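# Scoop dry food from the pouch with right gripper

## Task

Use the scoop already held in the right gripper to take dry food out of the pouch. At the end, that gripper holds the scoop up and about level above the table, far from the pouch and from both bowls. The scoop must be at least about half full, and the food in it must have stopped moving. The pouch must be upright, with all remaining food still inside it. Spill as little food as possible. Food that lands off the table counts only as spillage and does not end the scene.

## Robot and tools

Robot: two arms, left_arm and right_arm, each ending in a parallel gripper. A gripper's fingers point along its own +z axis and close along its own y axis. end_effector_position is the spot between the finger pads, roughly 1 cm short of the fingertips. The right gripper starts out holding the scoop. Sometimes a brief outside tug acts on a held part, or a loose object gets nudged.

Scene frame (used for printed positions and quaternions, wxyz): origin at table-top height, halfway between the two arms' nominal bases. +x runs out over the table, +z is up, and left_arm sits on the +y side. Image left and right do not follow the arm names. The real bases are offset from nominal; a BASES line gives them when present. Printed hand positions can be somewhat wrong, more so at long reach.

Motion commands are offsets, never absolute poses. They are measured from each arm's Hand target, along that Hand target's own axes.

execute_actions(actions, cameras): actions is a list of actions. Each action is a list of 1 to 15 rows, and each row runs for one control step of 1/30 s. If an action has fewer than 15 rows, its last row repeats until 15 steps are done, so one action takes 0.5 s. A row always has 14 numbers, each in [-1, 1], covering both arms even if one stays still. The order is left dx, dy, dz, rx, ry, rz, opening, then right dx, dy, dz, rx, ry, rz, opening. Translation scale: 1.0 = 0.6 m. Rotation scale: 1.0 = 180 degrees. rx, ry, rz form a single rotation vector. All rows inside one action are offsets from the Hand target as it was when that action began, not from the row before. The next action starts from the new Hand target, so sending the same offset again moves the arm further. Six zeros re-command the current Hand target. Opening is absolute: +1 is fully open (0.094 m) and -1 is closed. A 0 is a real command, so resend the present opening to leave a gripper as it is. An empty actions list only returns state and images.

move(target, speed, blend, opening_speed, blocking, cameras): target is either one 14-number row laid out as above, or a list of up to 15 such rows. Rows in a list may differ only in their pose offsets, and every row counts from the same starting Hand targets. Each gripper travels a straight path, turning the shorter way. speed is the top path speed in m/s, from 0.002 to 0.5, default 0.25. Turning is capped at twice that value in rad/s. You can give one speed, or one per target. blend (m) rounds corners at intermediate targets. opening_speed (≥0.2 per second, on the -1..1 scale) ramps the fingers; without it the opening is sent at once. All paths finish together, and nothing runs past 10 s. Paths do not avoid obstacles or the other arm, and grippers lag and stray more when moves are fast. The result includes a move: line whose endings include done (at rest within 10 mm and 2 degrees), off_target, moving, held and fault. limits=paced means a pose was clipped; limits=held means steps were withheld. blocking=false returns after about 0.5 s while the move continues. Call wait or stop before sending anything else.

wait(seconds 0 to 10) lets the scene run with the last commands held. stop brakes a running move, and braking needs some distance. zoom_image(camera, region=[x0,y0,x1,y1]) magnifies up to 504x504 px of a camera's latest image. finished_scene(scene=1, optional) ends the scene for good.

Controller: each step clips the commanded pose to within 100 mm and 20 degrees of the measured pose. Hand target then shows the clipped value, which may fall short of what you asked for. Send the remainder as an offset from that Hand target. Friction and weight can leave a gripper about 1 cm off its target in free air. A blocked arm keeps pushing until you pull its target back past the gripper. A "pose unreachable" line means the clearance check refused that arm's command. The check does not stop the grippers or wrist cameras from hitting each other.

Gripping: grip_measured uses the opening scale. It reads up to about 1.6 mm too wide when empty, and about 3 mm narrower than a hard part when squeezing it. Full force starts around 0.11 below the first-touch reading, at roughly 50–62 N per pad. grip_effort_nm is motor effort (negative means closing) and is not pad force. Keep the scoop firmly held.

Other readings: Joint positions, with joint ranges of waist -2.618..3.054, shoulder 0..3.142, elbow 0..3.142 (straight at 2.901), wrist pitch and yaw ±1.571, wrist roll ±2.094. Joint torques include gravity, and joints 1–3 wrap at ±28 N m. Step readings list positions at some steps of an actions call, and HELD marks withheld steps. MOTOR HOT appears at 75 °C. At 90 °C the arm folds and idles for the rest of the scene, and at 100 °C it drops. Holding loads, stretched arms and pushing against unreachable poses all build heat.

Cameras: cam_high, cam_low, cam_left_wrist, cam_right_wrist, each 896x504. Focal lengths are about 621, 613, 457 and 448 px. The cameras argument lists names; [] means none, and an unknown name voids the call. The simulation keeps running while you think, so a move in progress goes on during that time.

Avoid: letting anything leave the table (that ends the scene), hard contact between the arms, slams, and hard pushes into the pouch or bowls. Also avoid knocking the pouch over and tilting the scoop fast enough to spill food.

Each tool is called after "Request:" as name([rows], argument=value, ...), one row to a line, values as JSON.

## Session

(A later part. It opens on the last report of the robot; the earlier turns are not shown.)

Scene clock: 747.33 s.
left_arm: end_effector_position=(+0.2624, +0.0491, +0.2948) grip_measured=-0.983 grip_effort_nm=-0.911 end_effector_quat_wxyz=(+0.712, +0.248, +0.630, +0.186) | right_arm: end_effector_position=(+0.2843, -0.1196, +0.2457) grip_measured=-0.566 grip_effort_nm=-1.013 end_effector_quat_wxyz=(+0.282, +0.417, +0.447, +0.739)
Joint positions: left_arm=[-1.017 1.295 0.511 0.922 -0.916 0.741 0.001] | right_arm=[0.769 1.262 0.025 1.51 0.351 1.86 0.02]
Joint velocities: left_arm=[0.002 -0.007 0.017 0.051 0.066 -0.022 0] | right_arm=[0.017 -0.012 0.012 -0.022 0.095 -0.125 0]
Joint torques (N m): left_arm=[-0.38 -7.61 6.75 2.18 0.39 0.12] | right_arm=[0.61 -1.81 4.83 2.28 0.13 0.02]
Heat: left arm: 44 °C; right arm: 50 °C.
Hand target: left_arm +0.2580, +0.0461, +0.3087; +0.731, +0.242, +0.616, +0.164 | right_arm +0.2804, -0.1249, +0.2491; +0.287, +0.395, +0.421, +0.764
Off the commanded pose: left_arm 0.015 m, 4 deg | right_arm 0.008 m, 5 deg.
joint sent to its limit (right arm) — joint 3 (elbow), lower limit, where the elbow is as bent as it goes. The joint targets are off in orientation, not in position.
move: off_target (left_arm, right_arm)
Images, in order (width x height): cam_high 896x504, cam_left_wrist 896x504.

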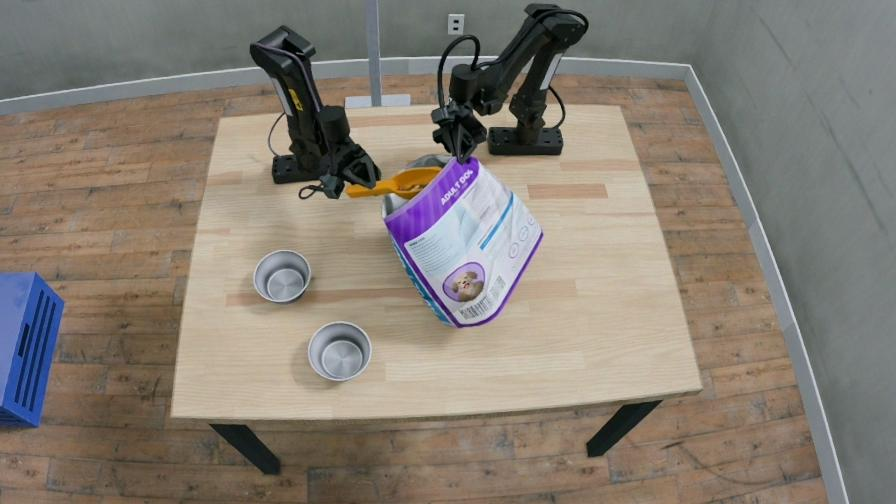

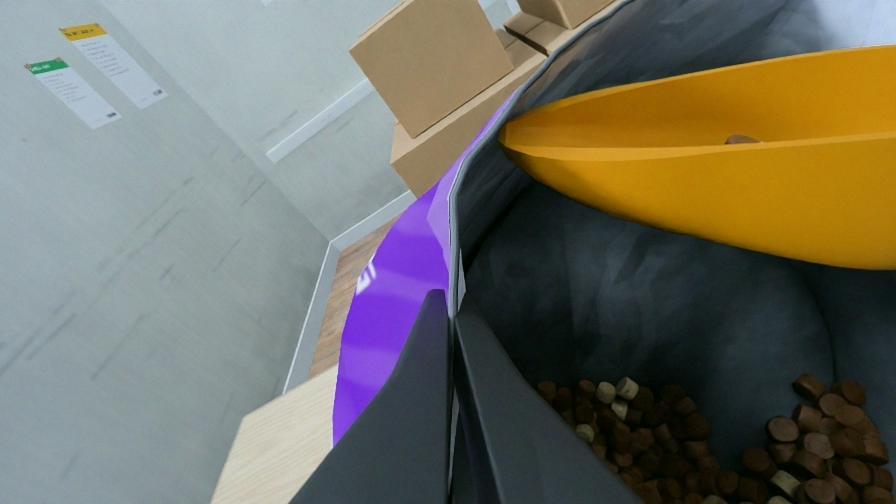

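Request:
move([
  [0,0,0,0,0,0,-1,0.0336,-0.0148,0.0976,0.168,-0.0024,-0.0717,-0.996417],
  [0,0,0,0,0,0,-1,0.033,-0.0168,0.0985,0.2928,0.0176,-0.2049,-0.996417],
  [0,0,0,0,0,0,-1,0.0242,-0.0095,0.1037,0.3626,0.0475,-0.298,-0.996417],
], speed=0.2, cameras=["cam_high", "cam_left_wrist"])

Request:
zoom_image(camera="cam_left_wrist", region=[500, 184, 896, 504])

Scene clock: 828.30 s.
left_arm: end_effector_position=(+0.2625, +0.0492, +0.2947) grip_measured=-0.983 grip_effort_nm=-0.906 end_effector_quat_wxyz=(+0.712, +0.247, +0.630, +0.186) | right_arm: end_effector_position=(+0.3281, -0.0825, +0.2679) grip_measured=-0.566 grip_effort_nm=-1.018 end_effector_quat_wxyz=(+0.305, +0.221, +0.890, +0.259)
Joint positions: left_arm=[-1.017 1.295 0.511 0.922 -0.917 0.741 0.001] | right_arm=[0.677 1.272 1.206 -0.699 0.194 1.132 0.02]
Joint velocities: left_arm=[0.002 0.002 -0.002 -0.051 -0.022 -0.022 0] | right_arm=[-0.012 -0.012 -0.007 -0.022 -0.022 0.007 0]
Joint torques (N m): left_arm=[-0.2 -7.79 6.95 2.24 0.38 0.08] | right_arm=[0.7 -3.69 10.29 1.34 0.33 -0.15]
Heat: left arm: 45 °C; right arm: 47 °C.
Hand target: left_arm +0.2580, +0.0461, +0.3087; +0.731, +0.242, +0.616, +0.164 | right_arm +0.3277, -0.0839, +0.2687; +0.307, +0.215, +0.894, +0.245
Off the commanded pose: left_arm 0.015 m, 4 deg | right_arm 0.004 m, 2 deg.
move: off_target (left_arm)
Images, in order (width x height): cam_high 896x504, cam_left_wrist 896x504.

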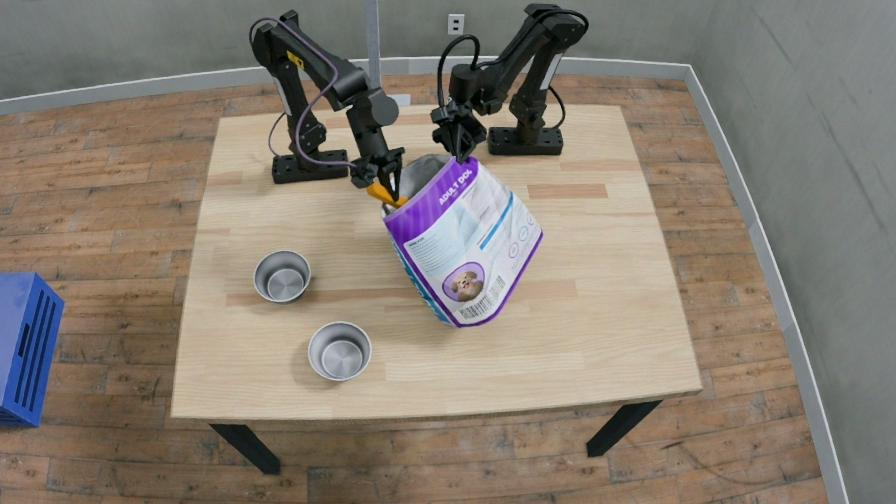

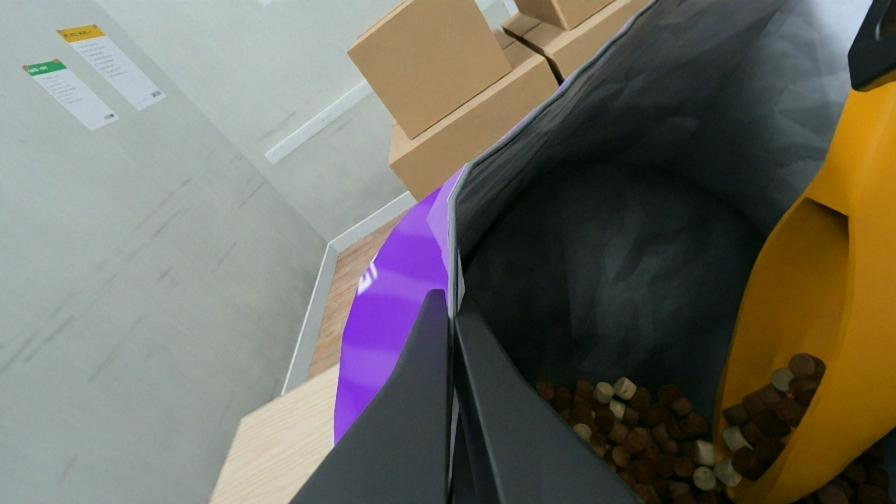

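Scaled by 1.273 from the camera's 896x504 image, which has a finer 1280x720 frame.

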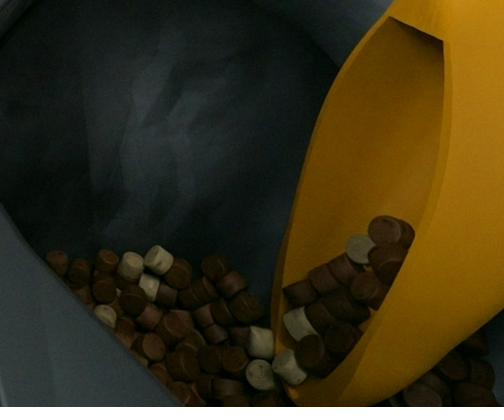

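Request:
move(target=[0,0,0,0,0,0,-1,0.061,0,0.0567,0,0,0,-0.996417], speed=0.08, cameras=["cam_high", "cam_left_wrist", "cam_right_wrist"])

Request:
zoom_image(camera="cam_left_wrist", region=[500, 184, 896, 504])

Request:
zoom_image(camera="cam_high", region=[340, 120, 500, 240])

Scene clock: 836.40 s.
left_arm: end_effector_position=(+0.2624, +0.0486, +0.2948) grip_measured=-0.983 grip_effort_nm=-0.901 end_effector_quat_wxyz=(+0.713, +0.248, +0.629, +0.185) | right_arm: end_effector_position=(+0.3266, -0.0478, +0.2488) grip_measured=-0.566 grip_effort_nm=-1.018 end_effector_quat_wxyz=(+0.312, +0.218, +0.881, +0.280)
Joint positions: left_arm=[-1.017 1.295 0.511 0.922 -0.914 0.741 0.001] | right_arm=[0.772 1.322 1.136 -0.549 0.253 1.196 0.02]
Joint velocities: left_arm=[-0.012 -0.007 -0.002 0.022 -0.022 0.007 -0.001] | right_arm=[-0.007 -0.012 -0.017 -0.037 -0.022 -0.022 -0.001]
Joint torques (N m): left_arm=[-0.28 -7.77 6.89 2.25 0.35 0.08] | right_arm=[0.73 -3.85 6.28 1.37 0.36 -0.09]
Heat: left arm: 45 °C; right arm: 45 °C.
Hand target: left_arm +0.2580, +0.0461, +0.3087; +0.731, +0.242, +0.616, +0.164 | right_arm +0.3231, -0.0542, +0.2282; +0.306, +0.216, +0.894, +0.246
Off the commanded pose: left_arm 0.015 m, 4 deg | right_arm 0.021 m, 4 deg.
move: off_target (left_arm, right_arm)
Images, in order (width x height): cam_high 896x504, cam_left_wrist 896x504, cam_right_wrist 896x504.

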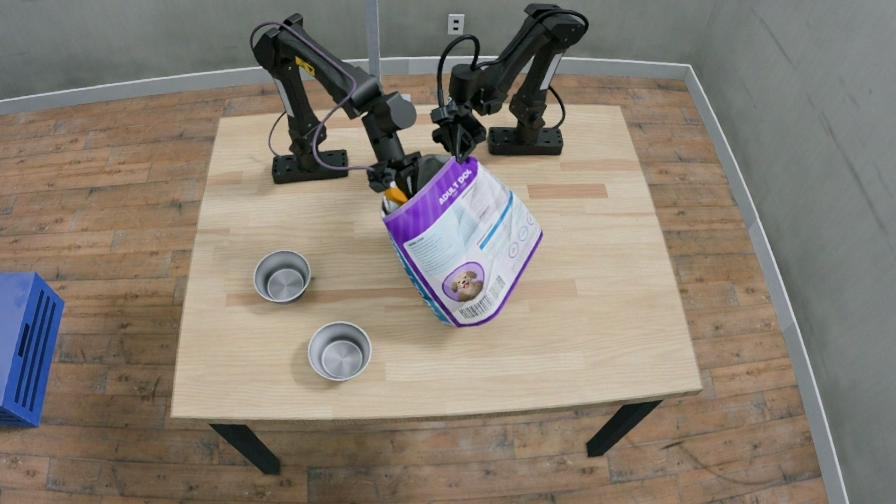

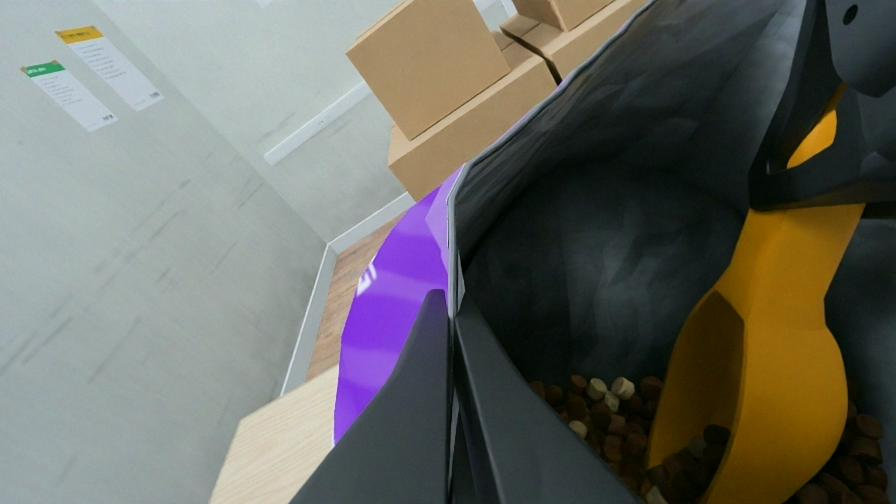

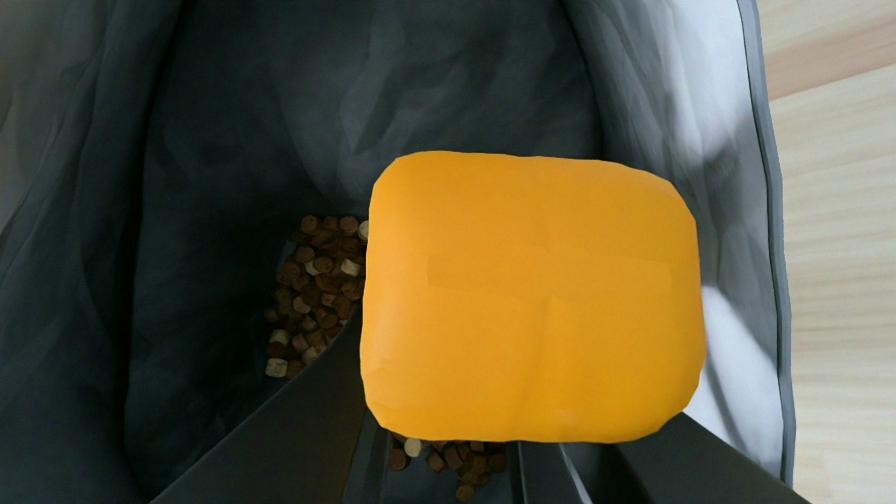

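Scaled by 1.273 from the camera's 896x504 image, which has a finer 1280x720 frame.

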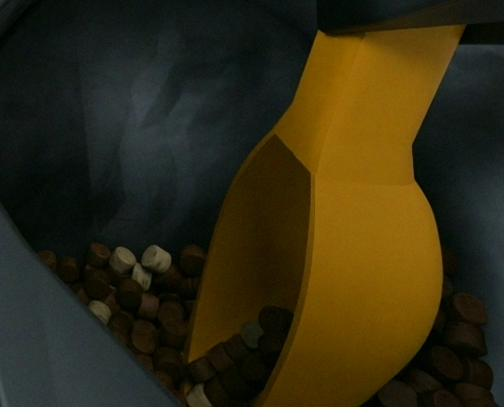

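Scaled by 3.150 from the camera's 896x504 image, which has a finer 1280x720 frame.

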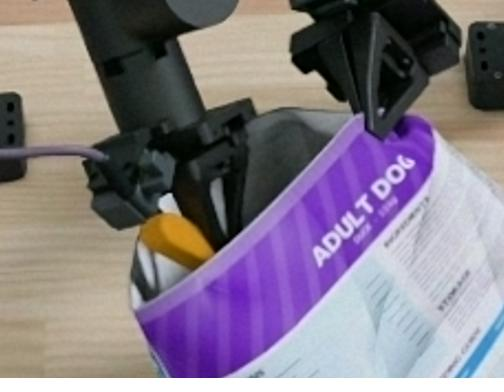

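Request:
move(target=[0,0,0,0,0,0,-1,0.0375,0.053,0.0272,-0.0453,0,0.0487,-0.996417], speed=0.08, cameras=["cam_left_wrist"])

Request:
zoom_image(camera="cam_left_wrist", region=[500, 184, 896, 504])

Scene clock: 858.23 s.
left_arm: end_effector_position=(+0.2626, +0.0505, +0.2945) grip_measured=-0.983 grip_effort_nm=-0.916 end_effector_quat_wxyz=(+0.711, +0.245, +0.631, +0.189) | right_arm: end_effector_position=(+0.3252, -0.0262, +0.2342) grip_measured=-0.566 grip_effort_nm=-1.018 end_effector_quat_wxyz=(+0.310, +0.262, +0.857, +0.318)
Joint positions: left_arm=[-1.017 1.295 0.511 0.922 -0.924 0.741 0.001] | right_arm=[0.831 1.348 1.058 -0.397 0.3 1.333 0.02]
Joint velocities: left_arm=[-0.002 -0.002 -0.002 -0.022 0.007 0.007 -0.001] | right_arm=[0.007 -0.002 -0.007 -0.022 -0.066 0.022 -0.001]
Joint torques (N m): left_arm=[-0.23 -7.71 6.82 2.28 0.47 0.14] | right_arm=[1.5 -2.95 6.56 2.28 -0.01 0.26]
Heat: left arm: 45 °C; right arm: 44 °C.
Hand target: left_arm +0.2580, +0.0461, +0.3087; +0.731, +0.242, +0.616, +0.164 | right_arm +0.3245, -0.0121, +0.2244; +0.299, +0.261, +0.856, +0.332
Off the commanded pose: left_arm 0.016 m, 4 deg | right_arm 0.017 m, 2 deg.
move: off_target (left_arm, right_arm)
Images, in order (width x height): cam_left_wrist 896x504.

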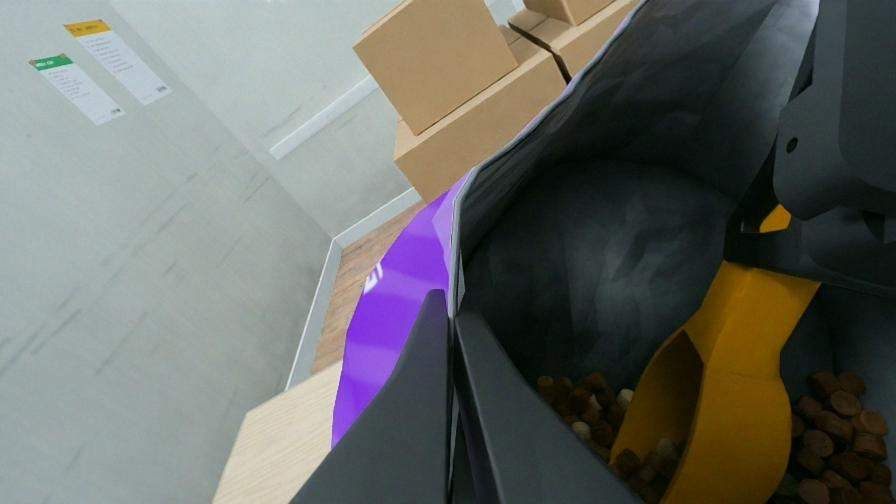

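Scaled by 1.273 from the camera's 896x504 image, which has a finer 1280x720 frame.

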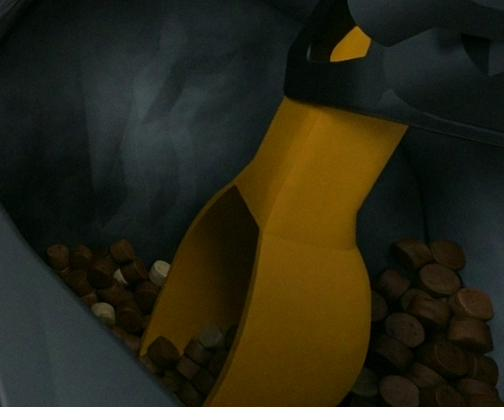

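Request:
move(target=[0,0,0,0,0,0,-1,0.0247,0.0142,0.0282,-0.0302,0,0.0324,-0.996417], speed=0.08, cameras=["cam_left_wrist"])

Request:
zoom_image(camera="cam_left_wrist", region=[500, 184, 896, 504])

Scene clock: 873.47 s.
left_arm: end_effector_position=(+0.2628, +0.0523, +0.2943) grip_measured=-0.983 grip_effort_nm=-0.911 end_effector_quat_wxyz=(+0.710, +0.242, +0.633, +0.192) | right_arm: end_effector_position=(+0.3369, -0.0189, +0.2247) grip_measured=-0.566 grip_effort_nm=-1.018 end_effector_quat_wxyz=(+0.331, +0.304, +0.822, +0.350)
Joint positions: left_arm=[-1.017 1.295 0.511 0.922 -0.935 0.741 0.001] | right_arm=[0.849 1.377 0.976 -0.212 0.369 1.416 0.02]
Joint velocities: left_arm=[-0.017 -0.002 -0.007 -0.007 -0.066 -0.051 0] | right_arm=[-0.007 0.002 -0.007 0.022 -0.022 -0.066 0]
Joint torques (N m): left_arm=[-0.51 -7.77 6.84 2.24 0.5 0.11] | right_arm=[2.61 -3.07 6.76 2.45 -0.61 0.39]
Heat: left arm: 45 °C; right arm: 46 °C.
Hand target: left_arm +0.2580, +0.0461, +0.3087; +0.731, +0.242, +0.616, +0.164 | right_arm +0.3277, +0.0098, +0.2150; +0.292, +0.290, +0.825, +0.387
Off the commanded pose: left_arm 0.016 m, 4 deg | right_arm 0.032 m, 6 deg.
move: off_target (left_arm, right_arm)
Images, in order (width x height): cam_left_wrist 896x504.

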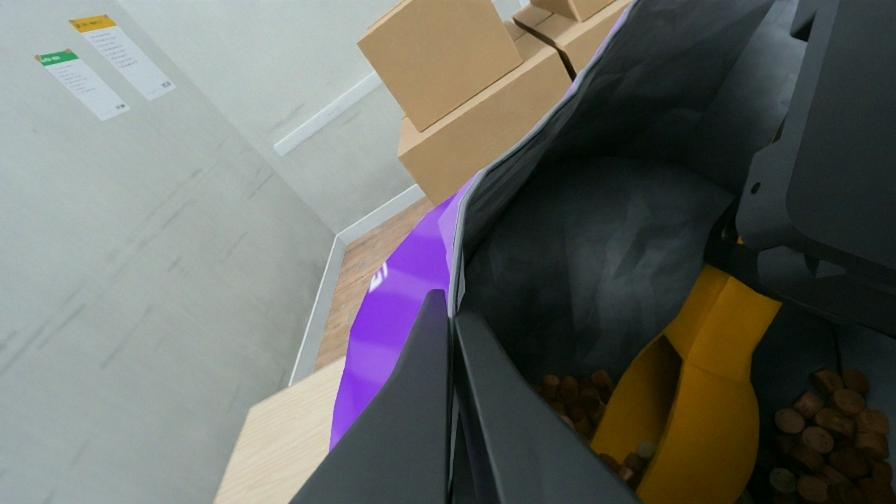

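Scaled by 1.273 from the camera's 896x504 image, which has a finer 1280x720 frame.

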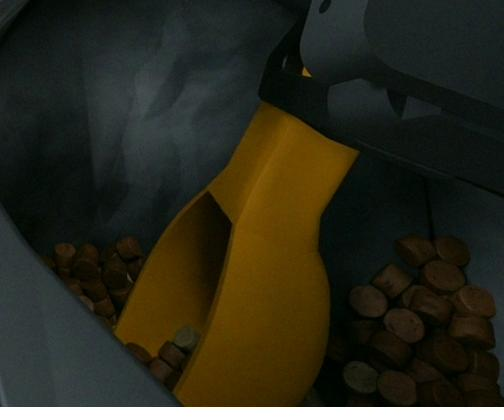

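Request:
move(target=[0,0,0,0,0,0,-1,-0.0802,-0.0138,-0.0763,-0.1133,0,0.1217,-0.996417], speed=0.1, cameras=["cam_high", "cam_left_wrist"])

Request:
zoom_image(camera="cam_left_wrist", region=[440, 184, 896, 504])

Scene clock: 891.67 s.
left_arm: end_effector_position=(+0.2623, +0.0480, +0.2948) grip_measured=-0.983 grip_effort_nm=-0.906 end_effector_quat_wxyz=(+0.713, +0.250, +0.629, +0.184) | right_arm: end_effector_position=(+0.3252, -0.0440, +0.2500) grip_measured=-0.565 grip_effort_nm=-1.018 end_effector_quat_wxyz=(+0.258, +0.376, +0.678, +0.577)
Joint positions: left_arm=[-1.017 1.295 0.511 0.922 -0.91 0.74 0.001] | right_arm=[0.726 1.14 0.57 0.364 0.13 1.683 0.02]
Joint velocities: left_arm=[-0.012 -0.002 -0.007 -0.051 0.007 -0.066 0] | right_arm=[0.022 -0.022 -0.007 -0.022 -0.037 -0.081 0.001]
Joint torques (N m): left_arm=[-0.14 -7.65 6.82 2.24 0.31 0.11] | right_arm=[-0.88 -4.97 6.75 2.04 0.07 0.04]
Heat: left arm: 45 °C; right arm: 48 °C.
Hand target: left_arm +0.2580, +0.0461, +0.3087; +0.731, +0.242, +0.616, +0.164 | right_arm +0.3249, -0.0506, +0.2478; +0.261, +0.381, +0.675, +0.575
Off the commanded pose: left_arm 0.015 m, 4 deg | right_arm 0.008 m, 1 deg.
move: off_target (left_arm)
Images, in order (width x height): cam_high 896x504, cam_left_wrist 896x504.

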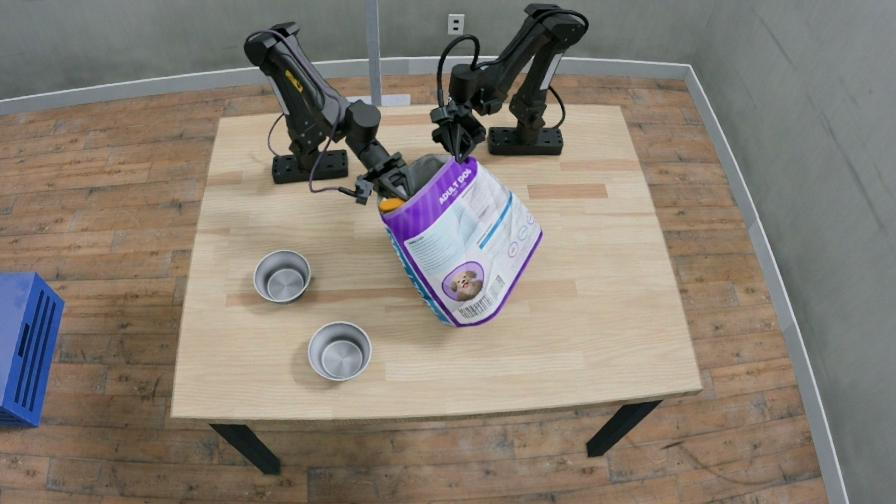

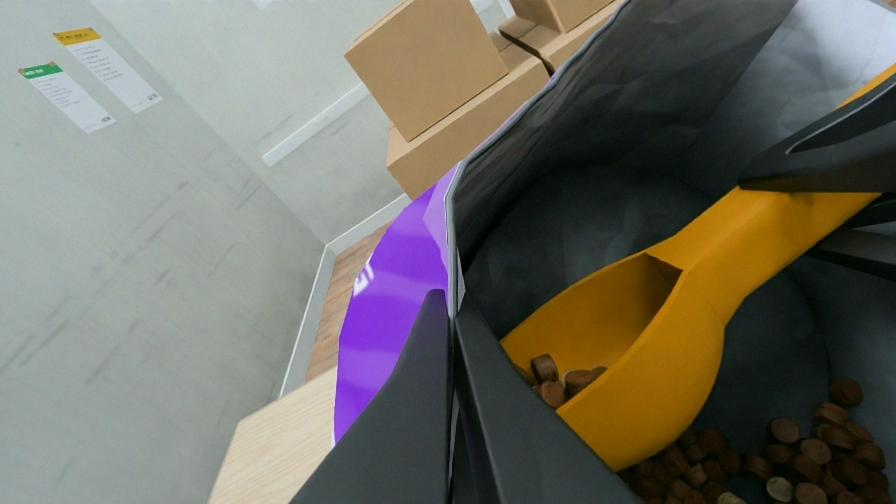

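Scaled by 1.105 from the camera's 896x504 image, which has a finer 1280x720 frame.

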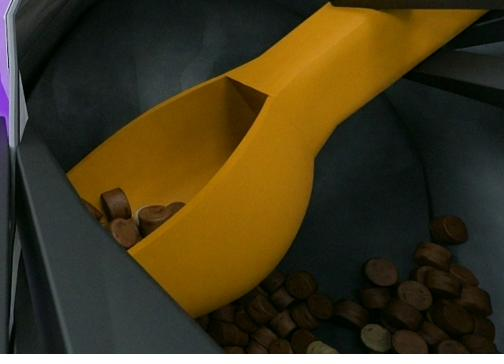

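Request:
move([
  [0,0,0,0,0,0,-1,-0.0252,0.013,-0.0637,-0.0545,0,0.0097,-0.996417],
  [0,0,0,0,0,0,-1,-0.0673,0.0152,-0.137,-0.1243,0,0.0358,-0.996417],
  [0,0,0,0,0,0,-1,-0.081,0.0555,-0.179,-0.1243,0,0.0358,-0.996417],
], speed=0.08, cameras=["cam_high", "cam_low", "cam_left_wrist"])

Request:
zoom_image(camera="cam_high", region=[340, 120, 500, 240])

Scene clock: 921.70 s.
left_arm: end_effector_position=(+0.2623, +0.0479, +0.2946) grip_measured=-0.983 grip_effort_nm=-0.911 end_effector_quat_wxyz=(+0.713, +0.250, +0.629, +0.184) | right_arm: end_effector_position=(+0.2742, -0.1496, +0.2865) grip_measured=-0.565 grip_effort_nm=-1.013 end_effector_quat_wxyz=(+0.294, +0.364, +0.541, +0.699)
Joint positions: left_arm=[-1.017 1.295 0.511 0.921 -0.91 0.739 0.001] | right_arm=[0.469 0.508 0.185 0.473 -0.059 1.773 0.02]
Joint velocities: left_arm=[0.012 -0.002 0.012 0.007 -0.007 -0.022 0] | right_arm=[0.007 -0.002 -0.007 0.051 -0.051 -0.007 0]
Joint torques (N m): left_arm=[-0.2 -7.68 6.89 2.25 0.29 0.07] | right_arm=[-0.62 -0.25 10.93 1.96 -0.06 0.03]
Heat: left arm: 46 °C; right arm: 47 °C.
Hand target: left_arm +0.2580, +0.0461, +0.3087; +0.731, +0.242, +0.616, +0.164 | right_arm +0.2727, -0.1510, +0.3015; +0.298, +0.356, +0.531, +0.709
Off the commanded pose: left_arm 0.015 m, 4 deg | right_arm 0.011 m, 2 deg.
move: off_target (left_arm, right_arm)
Images, in order (width x height): cam_high 896x504, cam_low 896x504, cam_left_wrist 896x504.

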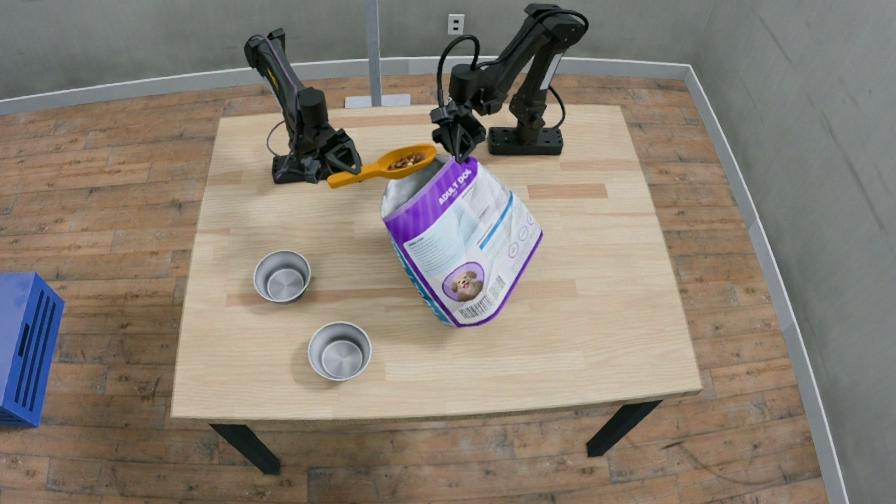

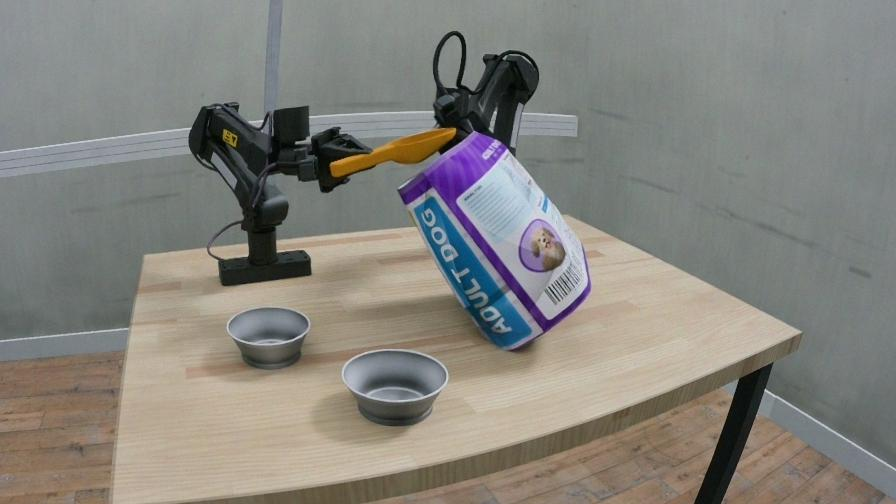

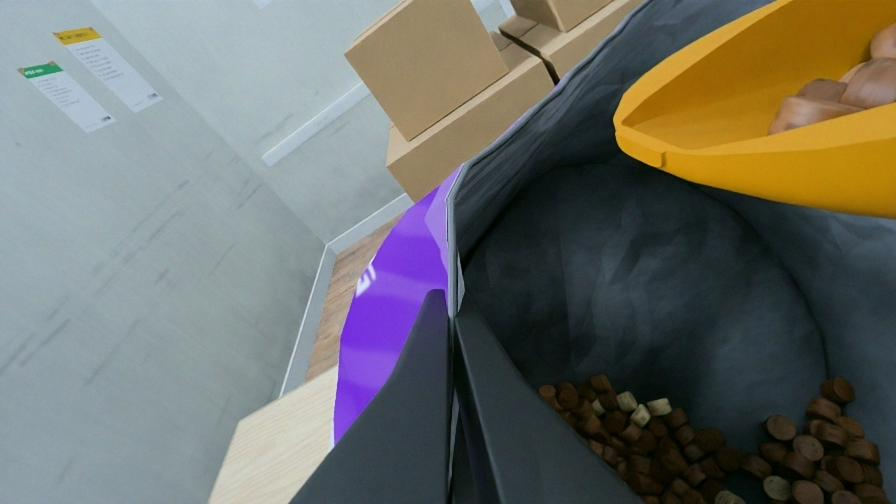

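Scaled by 3.150 from the camera's 896x504 image, which has a finer 1280x720 frame.

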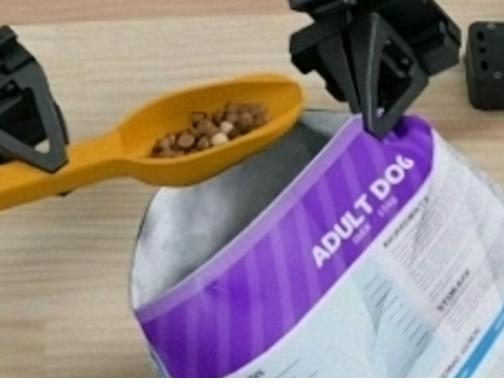

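Request:
zoom_image(camera="cam_high", region=[370, 130, 450, 190])

Request:
zoom_image(camera="cam_left_wrist", region=[596, 0, 896, 240])

Scaled by 6.300 from the camera's 896x504 image, which has a finer 1280x720 frame.

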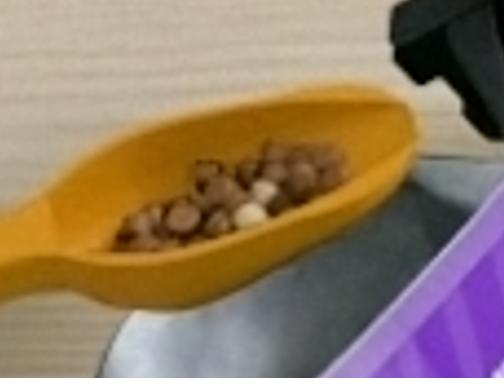

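Scaled by 1.680 from the camera's 896x504 image, which has a finer 1280x720 frame.

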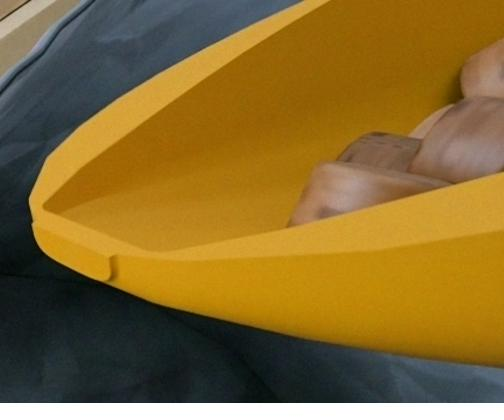

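Request:
move([
  [0,0,0,0,0,0,-1,0.0118,-0.055,0.0365,0,0,0,-0.996417],
  [0,0,0,0,0,0,-1,0.0398,-0.09,0.0923,0.1119,-0.0165,-0.0129,-0.996417],
  [0,0,0,0,0,0,-1,0.0271,-0.0858,0.1258,0.311,0.0259,-0.2366,-0.996417],
], speed=[0.1,0.15,0.2], cameras=["cam_high", "cam_left_wrist"])

Request:
zoom_image(camera="cam_left_wrist", region=[500, 184, 896, 504])

Scene clock: 956.13 s.
left_arm: end_effector_position=(+0.2623, +0.0479, +0.2946) grip_measured=-0.983 grip_effort_nm=-0.901 end_effector_quat_wxyz=(+0.713, +0.250, +0.629, +0.184) | right_arm: end_effector_position=(+0.3290, -0.0842, +0.2577) grip_measured=-0.565 grip_effort_nm=-1.018 end_effector_quat_wxyz=(+0.300, +0.226, +0.893, +0.247)
Joint positions: left_arm=[-1.017 1.295 0.511 0.921 -0.91 0.739 0.001] | right_arm=[0.676 1.285 1.192 -0.699 0.203 1.138 0.02]
Joint velocities: left_arm=[-0.022 0.002 0.007 -0.037 -0.051 -0.066 0] | right_arm=[-0.012 0.002 -0.007 0.007 -0.037 0.007 0]
Joint torques (N m): left_arm=[-0.28 -7.58 6.8 2.3 0.28 0.08] | right_arm=[0.59 -3.93 10.58 1.47 0.29 -0.09]
Heat: left arm: 45 °C; right arm: 45 °C.
Hand target: left_arm +0.2580, +0.0461, +0.3087; +0.731, +0.242, +0.616, +0.164 | right_arm +0.3311, -0.0825, +0.2645; +0.307, +0.222, +0.892, +0.245
Off the commanded pose: left_arm 0.015 m, 4 deg | right_arm 0.011 m, 2 deg.
move: off_target (left_arm, right_arm)
Images, in order (width x height): cam_high 896x504, cam_left_wrist 896x504.

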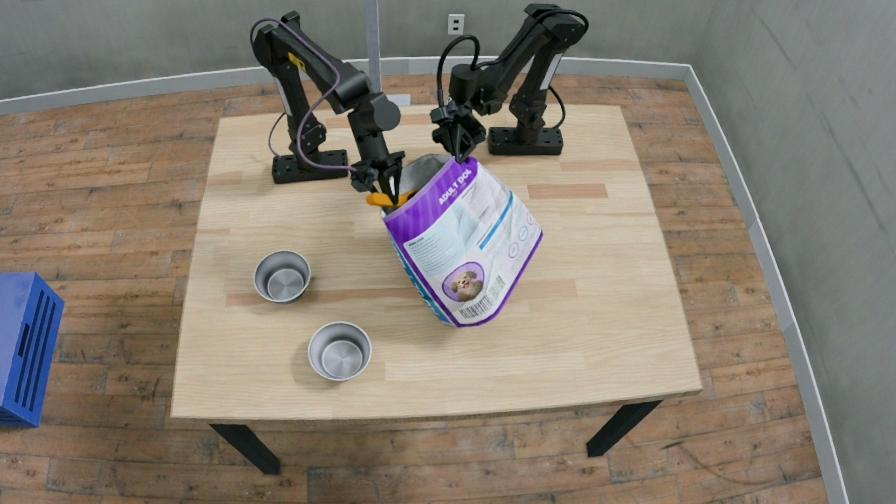

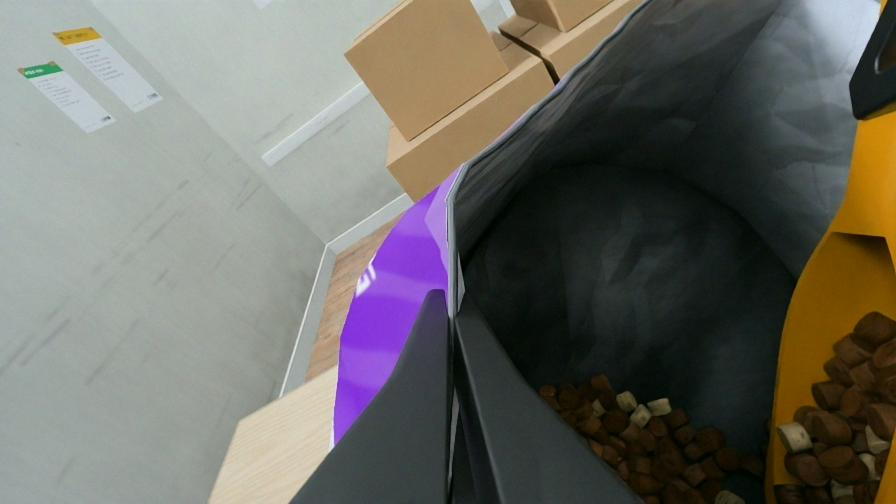

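Scaled by 1.273 from the camera's 896x504 image, which has a finer 1280x720 frame.

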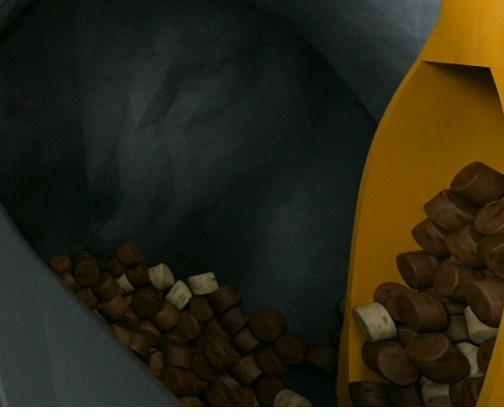

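Request:
move(target=[0,0,0,0,0,0,-1,0.061,0.01,0.0567,0,0,0,-0.996417], speed=0.08, cameras=["cam_left_wrist"])

Request:
zoom_image(camera="cam_left_wrist", region=[500, 184, 896, 504])

Scene clock: 963.90 s.
left_arm: end_effector_position=(+0.2623, +0.0479, +0.2945) grip_measured=-0.983 grip_effort_nm=-0.906 end_effector_quat_wxyz=(+0.713, +0.250, +0.629, +0.184) | right_arm: end_effector_position=(+0.3305, -0.0446, +0.2432) grip_measured=-0.565 grip_effort_nm=-1.018 end_effector_quat_wxyz=(+0.309, +0.224, +0.884, +0.269)
Joint positions: left_arm=[-1.017 1.295 0.511 0.92 -0.91 0.739 0.001] | right_arm=[0.776 1.358 1.157 -0.558 0.267 1.21 0.02]
Joint velocities: left_arm=[-0.002 -0.007 -0.012 0.037 0.081 -0.022 -0.001] | right_arm=[-0.002 0.002 -0.017 -0.037 0.007 0.007 0]
Joint torques (N m): left_arm=[-0.23 -7.79 6.71 2.27 0.31 0.08] | right_arm=[0.62 -4.12 6.42 1.52 0.34 -0.01]
Heat: left arm: 45 °C; right arm: 44 °C.
Hand target: left_arm +0.2580, +0.0461, +0.3087; +0.731, +0.242, +0.616, +0.164 | right_arm +0.3284, -0.0479, +0.2273; +0.306, +0.223, +0.892, +0.246
Off the commanded pose: left_arm 0.015 m, 4 deg | right_arm 0.015 m, 3 deg.
move: off_target (left_arm, right_arm)
Images, in order (width x height): cam_left_wrist 896x504.

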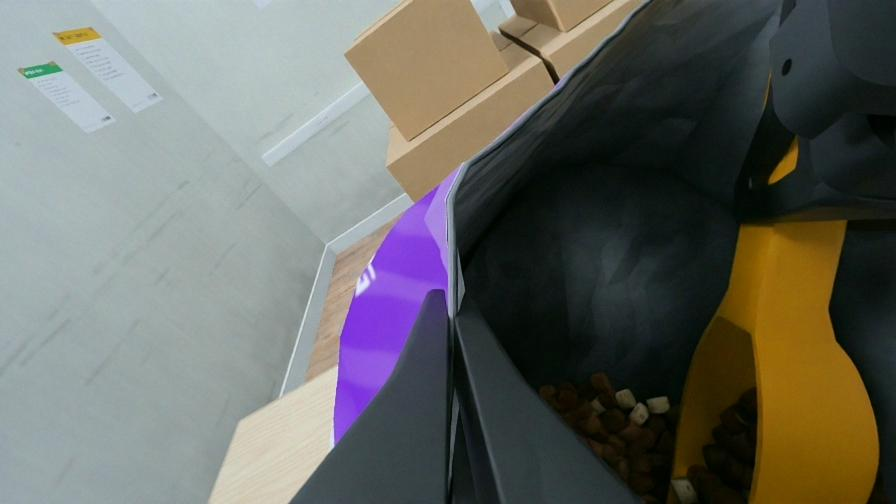

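Scaled by 1.273 from the camera's 896x504 image, which has a finer 1280x720 frame.

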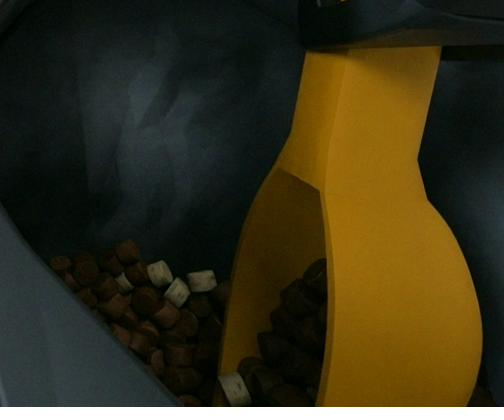

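Request:
move(target=[0,0,0,0,0,0,-1,0.0375,0.053,0.0272,-0.0453,0,0.0487,-0.996417], speed=0.08, cameras=["cam_left_wrist"])

Request:
zoom_image(camera="cam_left_wrist", region=[500, 184, 896, 504])

Scene clock: 976.20 s.
left_arm: end_effector_position=(+0.2625, +0.0495, +0.2944) grip_measured=-0.983 grip_effort_nm=-0.901 end_effector_quat_wxyz=(+0.712, +0.247, +0.631, +0.187) | right_arm: end_effector_position=(+0.3355, -0.0208, +0.2331) grip_measured=-0.565 grip_effort_nm=-1.018 end_effector_quat_wxyz=(+0.317, +0.273, +0.851, +0.316)
Joint positions: left_arm=[-1.017 1.295 0.511 0.92 -0.919 0.739 0.001] | right_arm=[0.83 1.392 1.082 -0.372 0.324 1.347 0.02]
Joint velocities: left_arm=[0.012 -0.017 -0.017 -0.066 -0.022 0.051 0] | right_arm=[-0.012 -0.022 0.002 -0.081 -0.037 0.022 0.001]
Joint torques (N m): left_arm=[-0.4 -7.8 6.93 2.27 0.4 0.06] | right_arm=[1.94 -4.07 6.87 2.13 -0.13 0.28]
Heat: left arm: 45 °C; right arm: 44 °C.
Hand target: left_arm +0.2580, +0.0461, +0.3087; +0.731, +0.242, +0.616, +0.164 | right_arm +0.3302, -0.0057, +0.2236; +0.299, +0.268, +0.854, +0.332
Off the commanded pose: left_arm 0.015 m, 4 deg | right_arm 0.018 m, 3 deg.
move: off_target (left_arm, right_arm)
Images, in order (width x height): cam_left_wrist 896x504.

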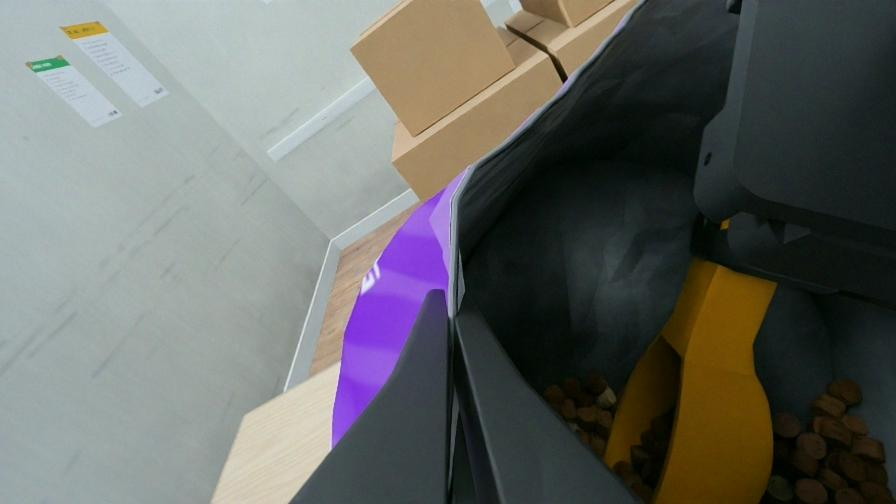

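Scaled by 1.273 from the camera's 896x504 image, which has a finer 1280x720 frame.

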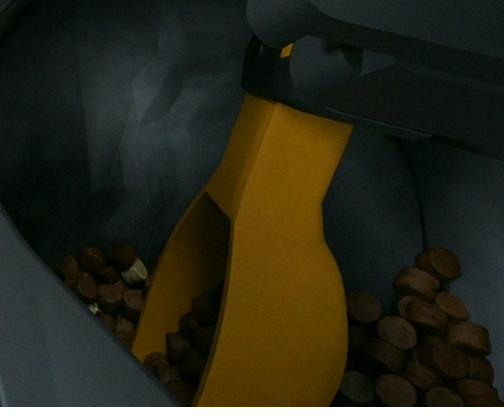

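Request:
move(target=[0,0,0,0,0,0,-1,0.018,0.005,0.0282,-0.0302,0,0.0324,-0.996417], speed=0.08, cameras=["cam_left_wrist"])

Request:
zoom_image(camera="cam_left_wrist", region=[500, 184, 896, 504])

Scene clock: 983.47 s.
left_arm: end_effector_position=(+0.2627, +0.0511, +0.2942) grip_measured=-0.983 grip_effort_nm=-0.901 end_effector_quat_wxyz=(+0.710, +0.244, +0.632, +0.190) | right_arm: end_effector_position=(+0.3476, -0.0147, +0.2264) grip_measured=-0.565 grip_effort_nm=-1.018 end_effector_quat_wxyz=(+0.335, +0.312, +0.812, +0.362)
Joint positions: left_arm=[-1.017 1.295 0.511 0.92 -0.928 0.739 0.001] | right_arm=[0.833 1.406 0.984 -0.161 0.364 1.421 0.02]
Joint velocities: left_arm=[-0.012 0.007 0.007 0.051 0.022 -0.037 0] | right_arm=[-0.007 -0.002 0.002 -0.007 -0.081 0.051 -0.001]
Joint torques (N m): left_arm=[-0.42 -7.88 6.75 2.21 0.45 0.11] | right_arm=[2.71 -3.71 6.64 2.19 -0.6 0.37]
Heat: left arm: 45 °C; right arm: 45 °C.
Hand target: left_arm +0.2580, +0.0461, +0.3087; +0.731, +0.242, +0.616, +0.164 | right_arm +0.3352, +0.0099, +0.2118; +0.294, +0.297, +0.822, +0.387
Off the commanded pose: left_arm 0.016 m, 4 deg | right_arm 0.031 m, 6 deg.
move: off_target (left_arm, right_arm)
Images, in order (width x height): cam_left_wrist 896x504.

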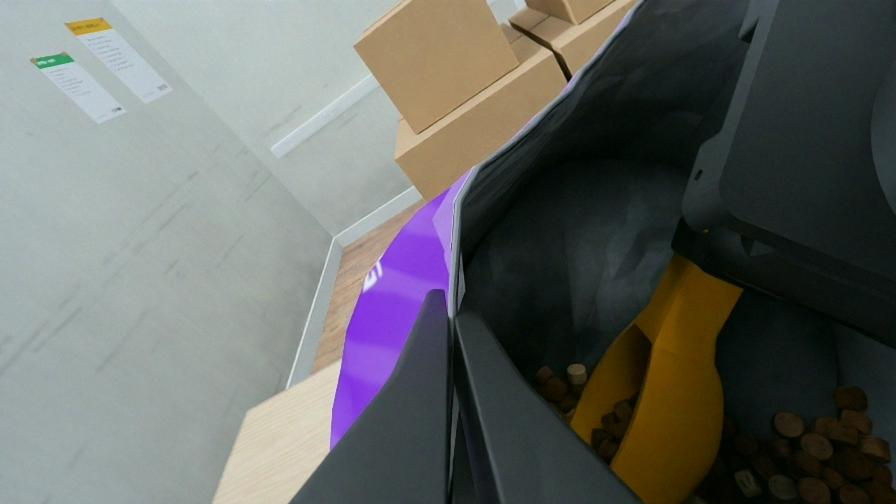

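Scaled by 1.273 from the camera's 896x504 image, which has a finer 1280x720 frame.

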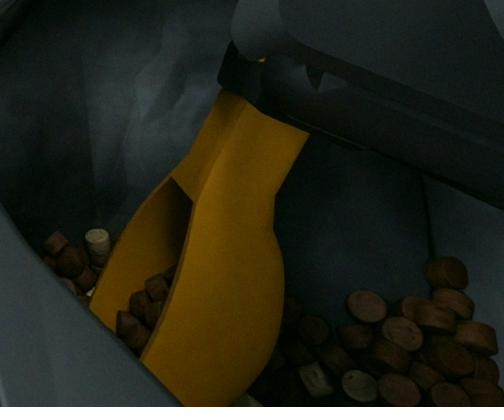

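Request:
move([
  [0,0,0,0,0,0,-1,-0.03,-0.0143,-0.0455,-0.0831,0,0.0892,-0.996417],
  [0,0,0,0,0,0,-1,-0.0748,-0.012,-0.087,-0.1171,0,0.1257,-0.996417],
], speed=0.1, cameras=["cam_high", "cam_left_wrist"])

Request:
zoom_image(camera="cam_left_wrist", region=[440, 184, 896, 504])

Scene clock: 996.47 s.
left_arm: end_effector_position=(+0.2621, +0.0472, +0.2946) grip_measured=-0.983 grip_effort_nm=-0.906 end_effector_quat_wxyz=(+0.713, +0.251, +0.629, +0.183) | right_arm: end_effector_position=(+0.3267, -0.0448, +0.2541) grip_measured=-0.565 grip_effort_nm=-1.018 end_effector_quat_wxyz=(+0.262, +0.384, +0.664, +0.586)
Joint positions: left_arm=[-1.018 1.295 0.511 0.92 -0.907 0.738 0.001] | right_arm=[0.736 1.143 0.563 0.401 0.16 1.704 0.02]
Joint velocities: left_arm=[-0.012 -0.002 -0.012 -0.007 -0.037 0.022 0] | right_arm=[0.002 -0.002 -0.007 -0.037 0.007 0.037 0]
Joint torques (N m): left_arm=[-0.32 -7.71 6.82 2.24 0.26 0.11] | right_arm=[-0.65 -4.7 6.48 1.97 0.05 0.06]
Heat: left arm: 45 °C; right arm: 45 °C.
Hand target: left_arm +0.2580, +0.0461, +0.3087; +0.731, +0.242, +0.616, +0.164 | right_arm +0.3251, -0.0505, +0.2478; +0.261, +0.390, +0.666, +0.580
Off the commanded pose: left_arm 0.015 m, 3 deg | right_arm 0.011 m, 1 deg.
move: off_target (left_arm, right_arm)
Images, in order (width x height): cam_high 896x504, cam_left_wrist 896x504.

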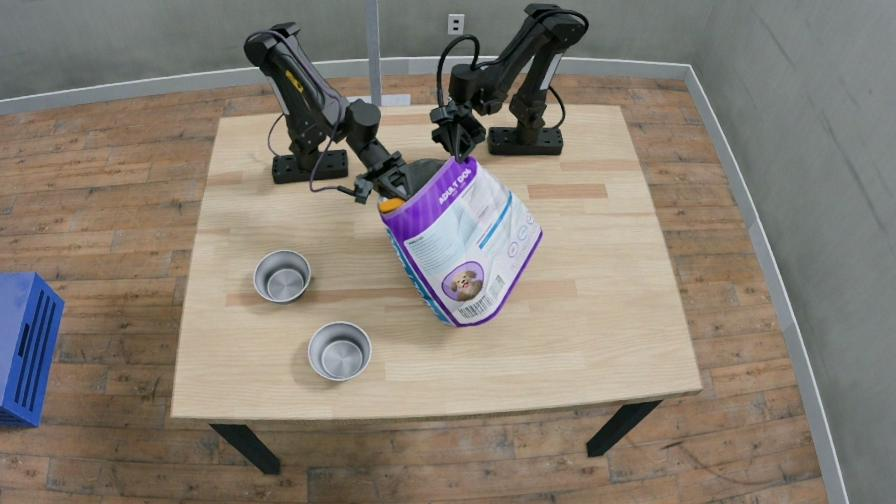

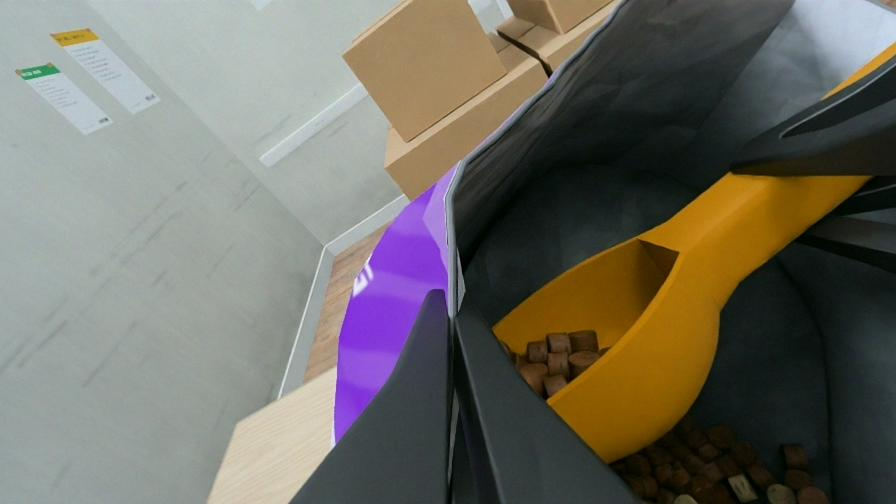

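Scaled by 1.105 from the camera's 896x504 image, which has a finer 1280x720 frame.

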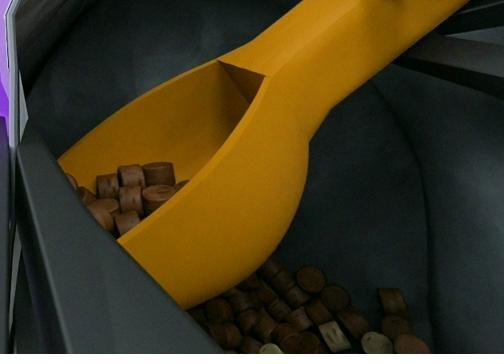

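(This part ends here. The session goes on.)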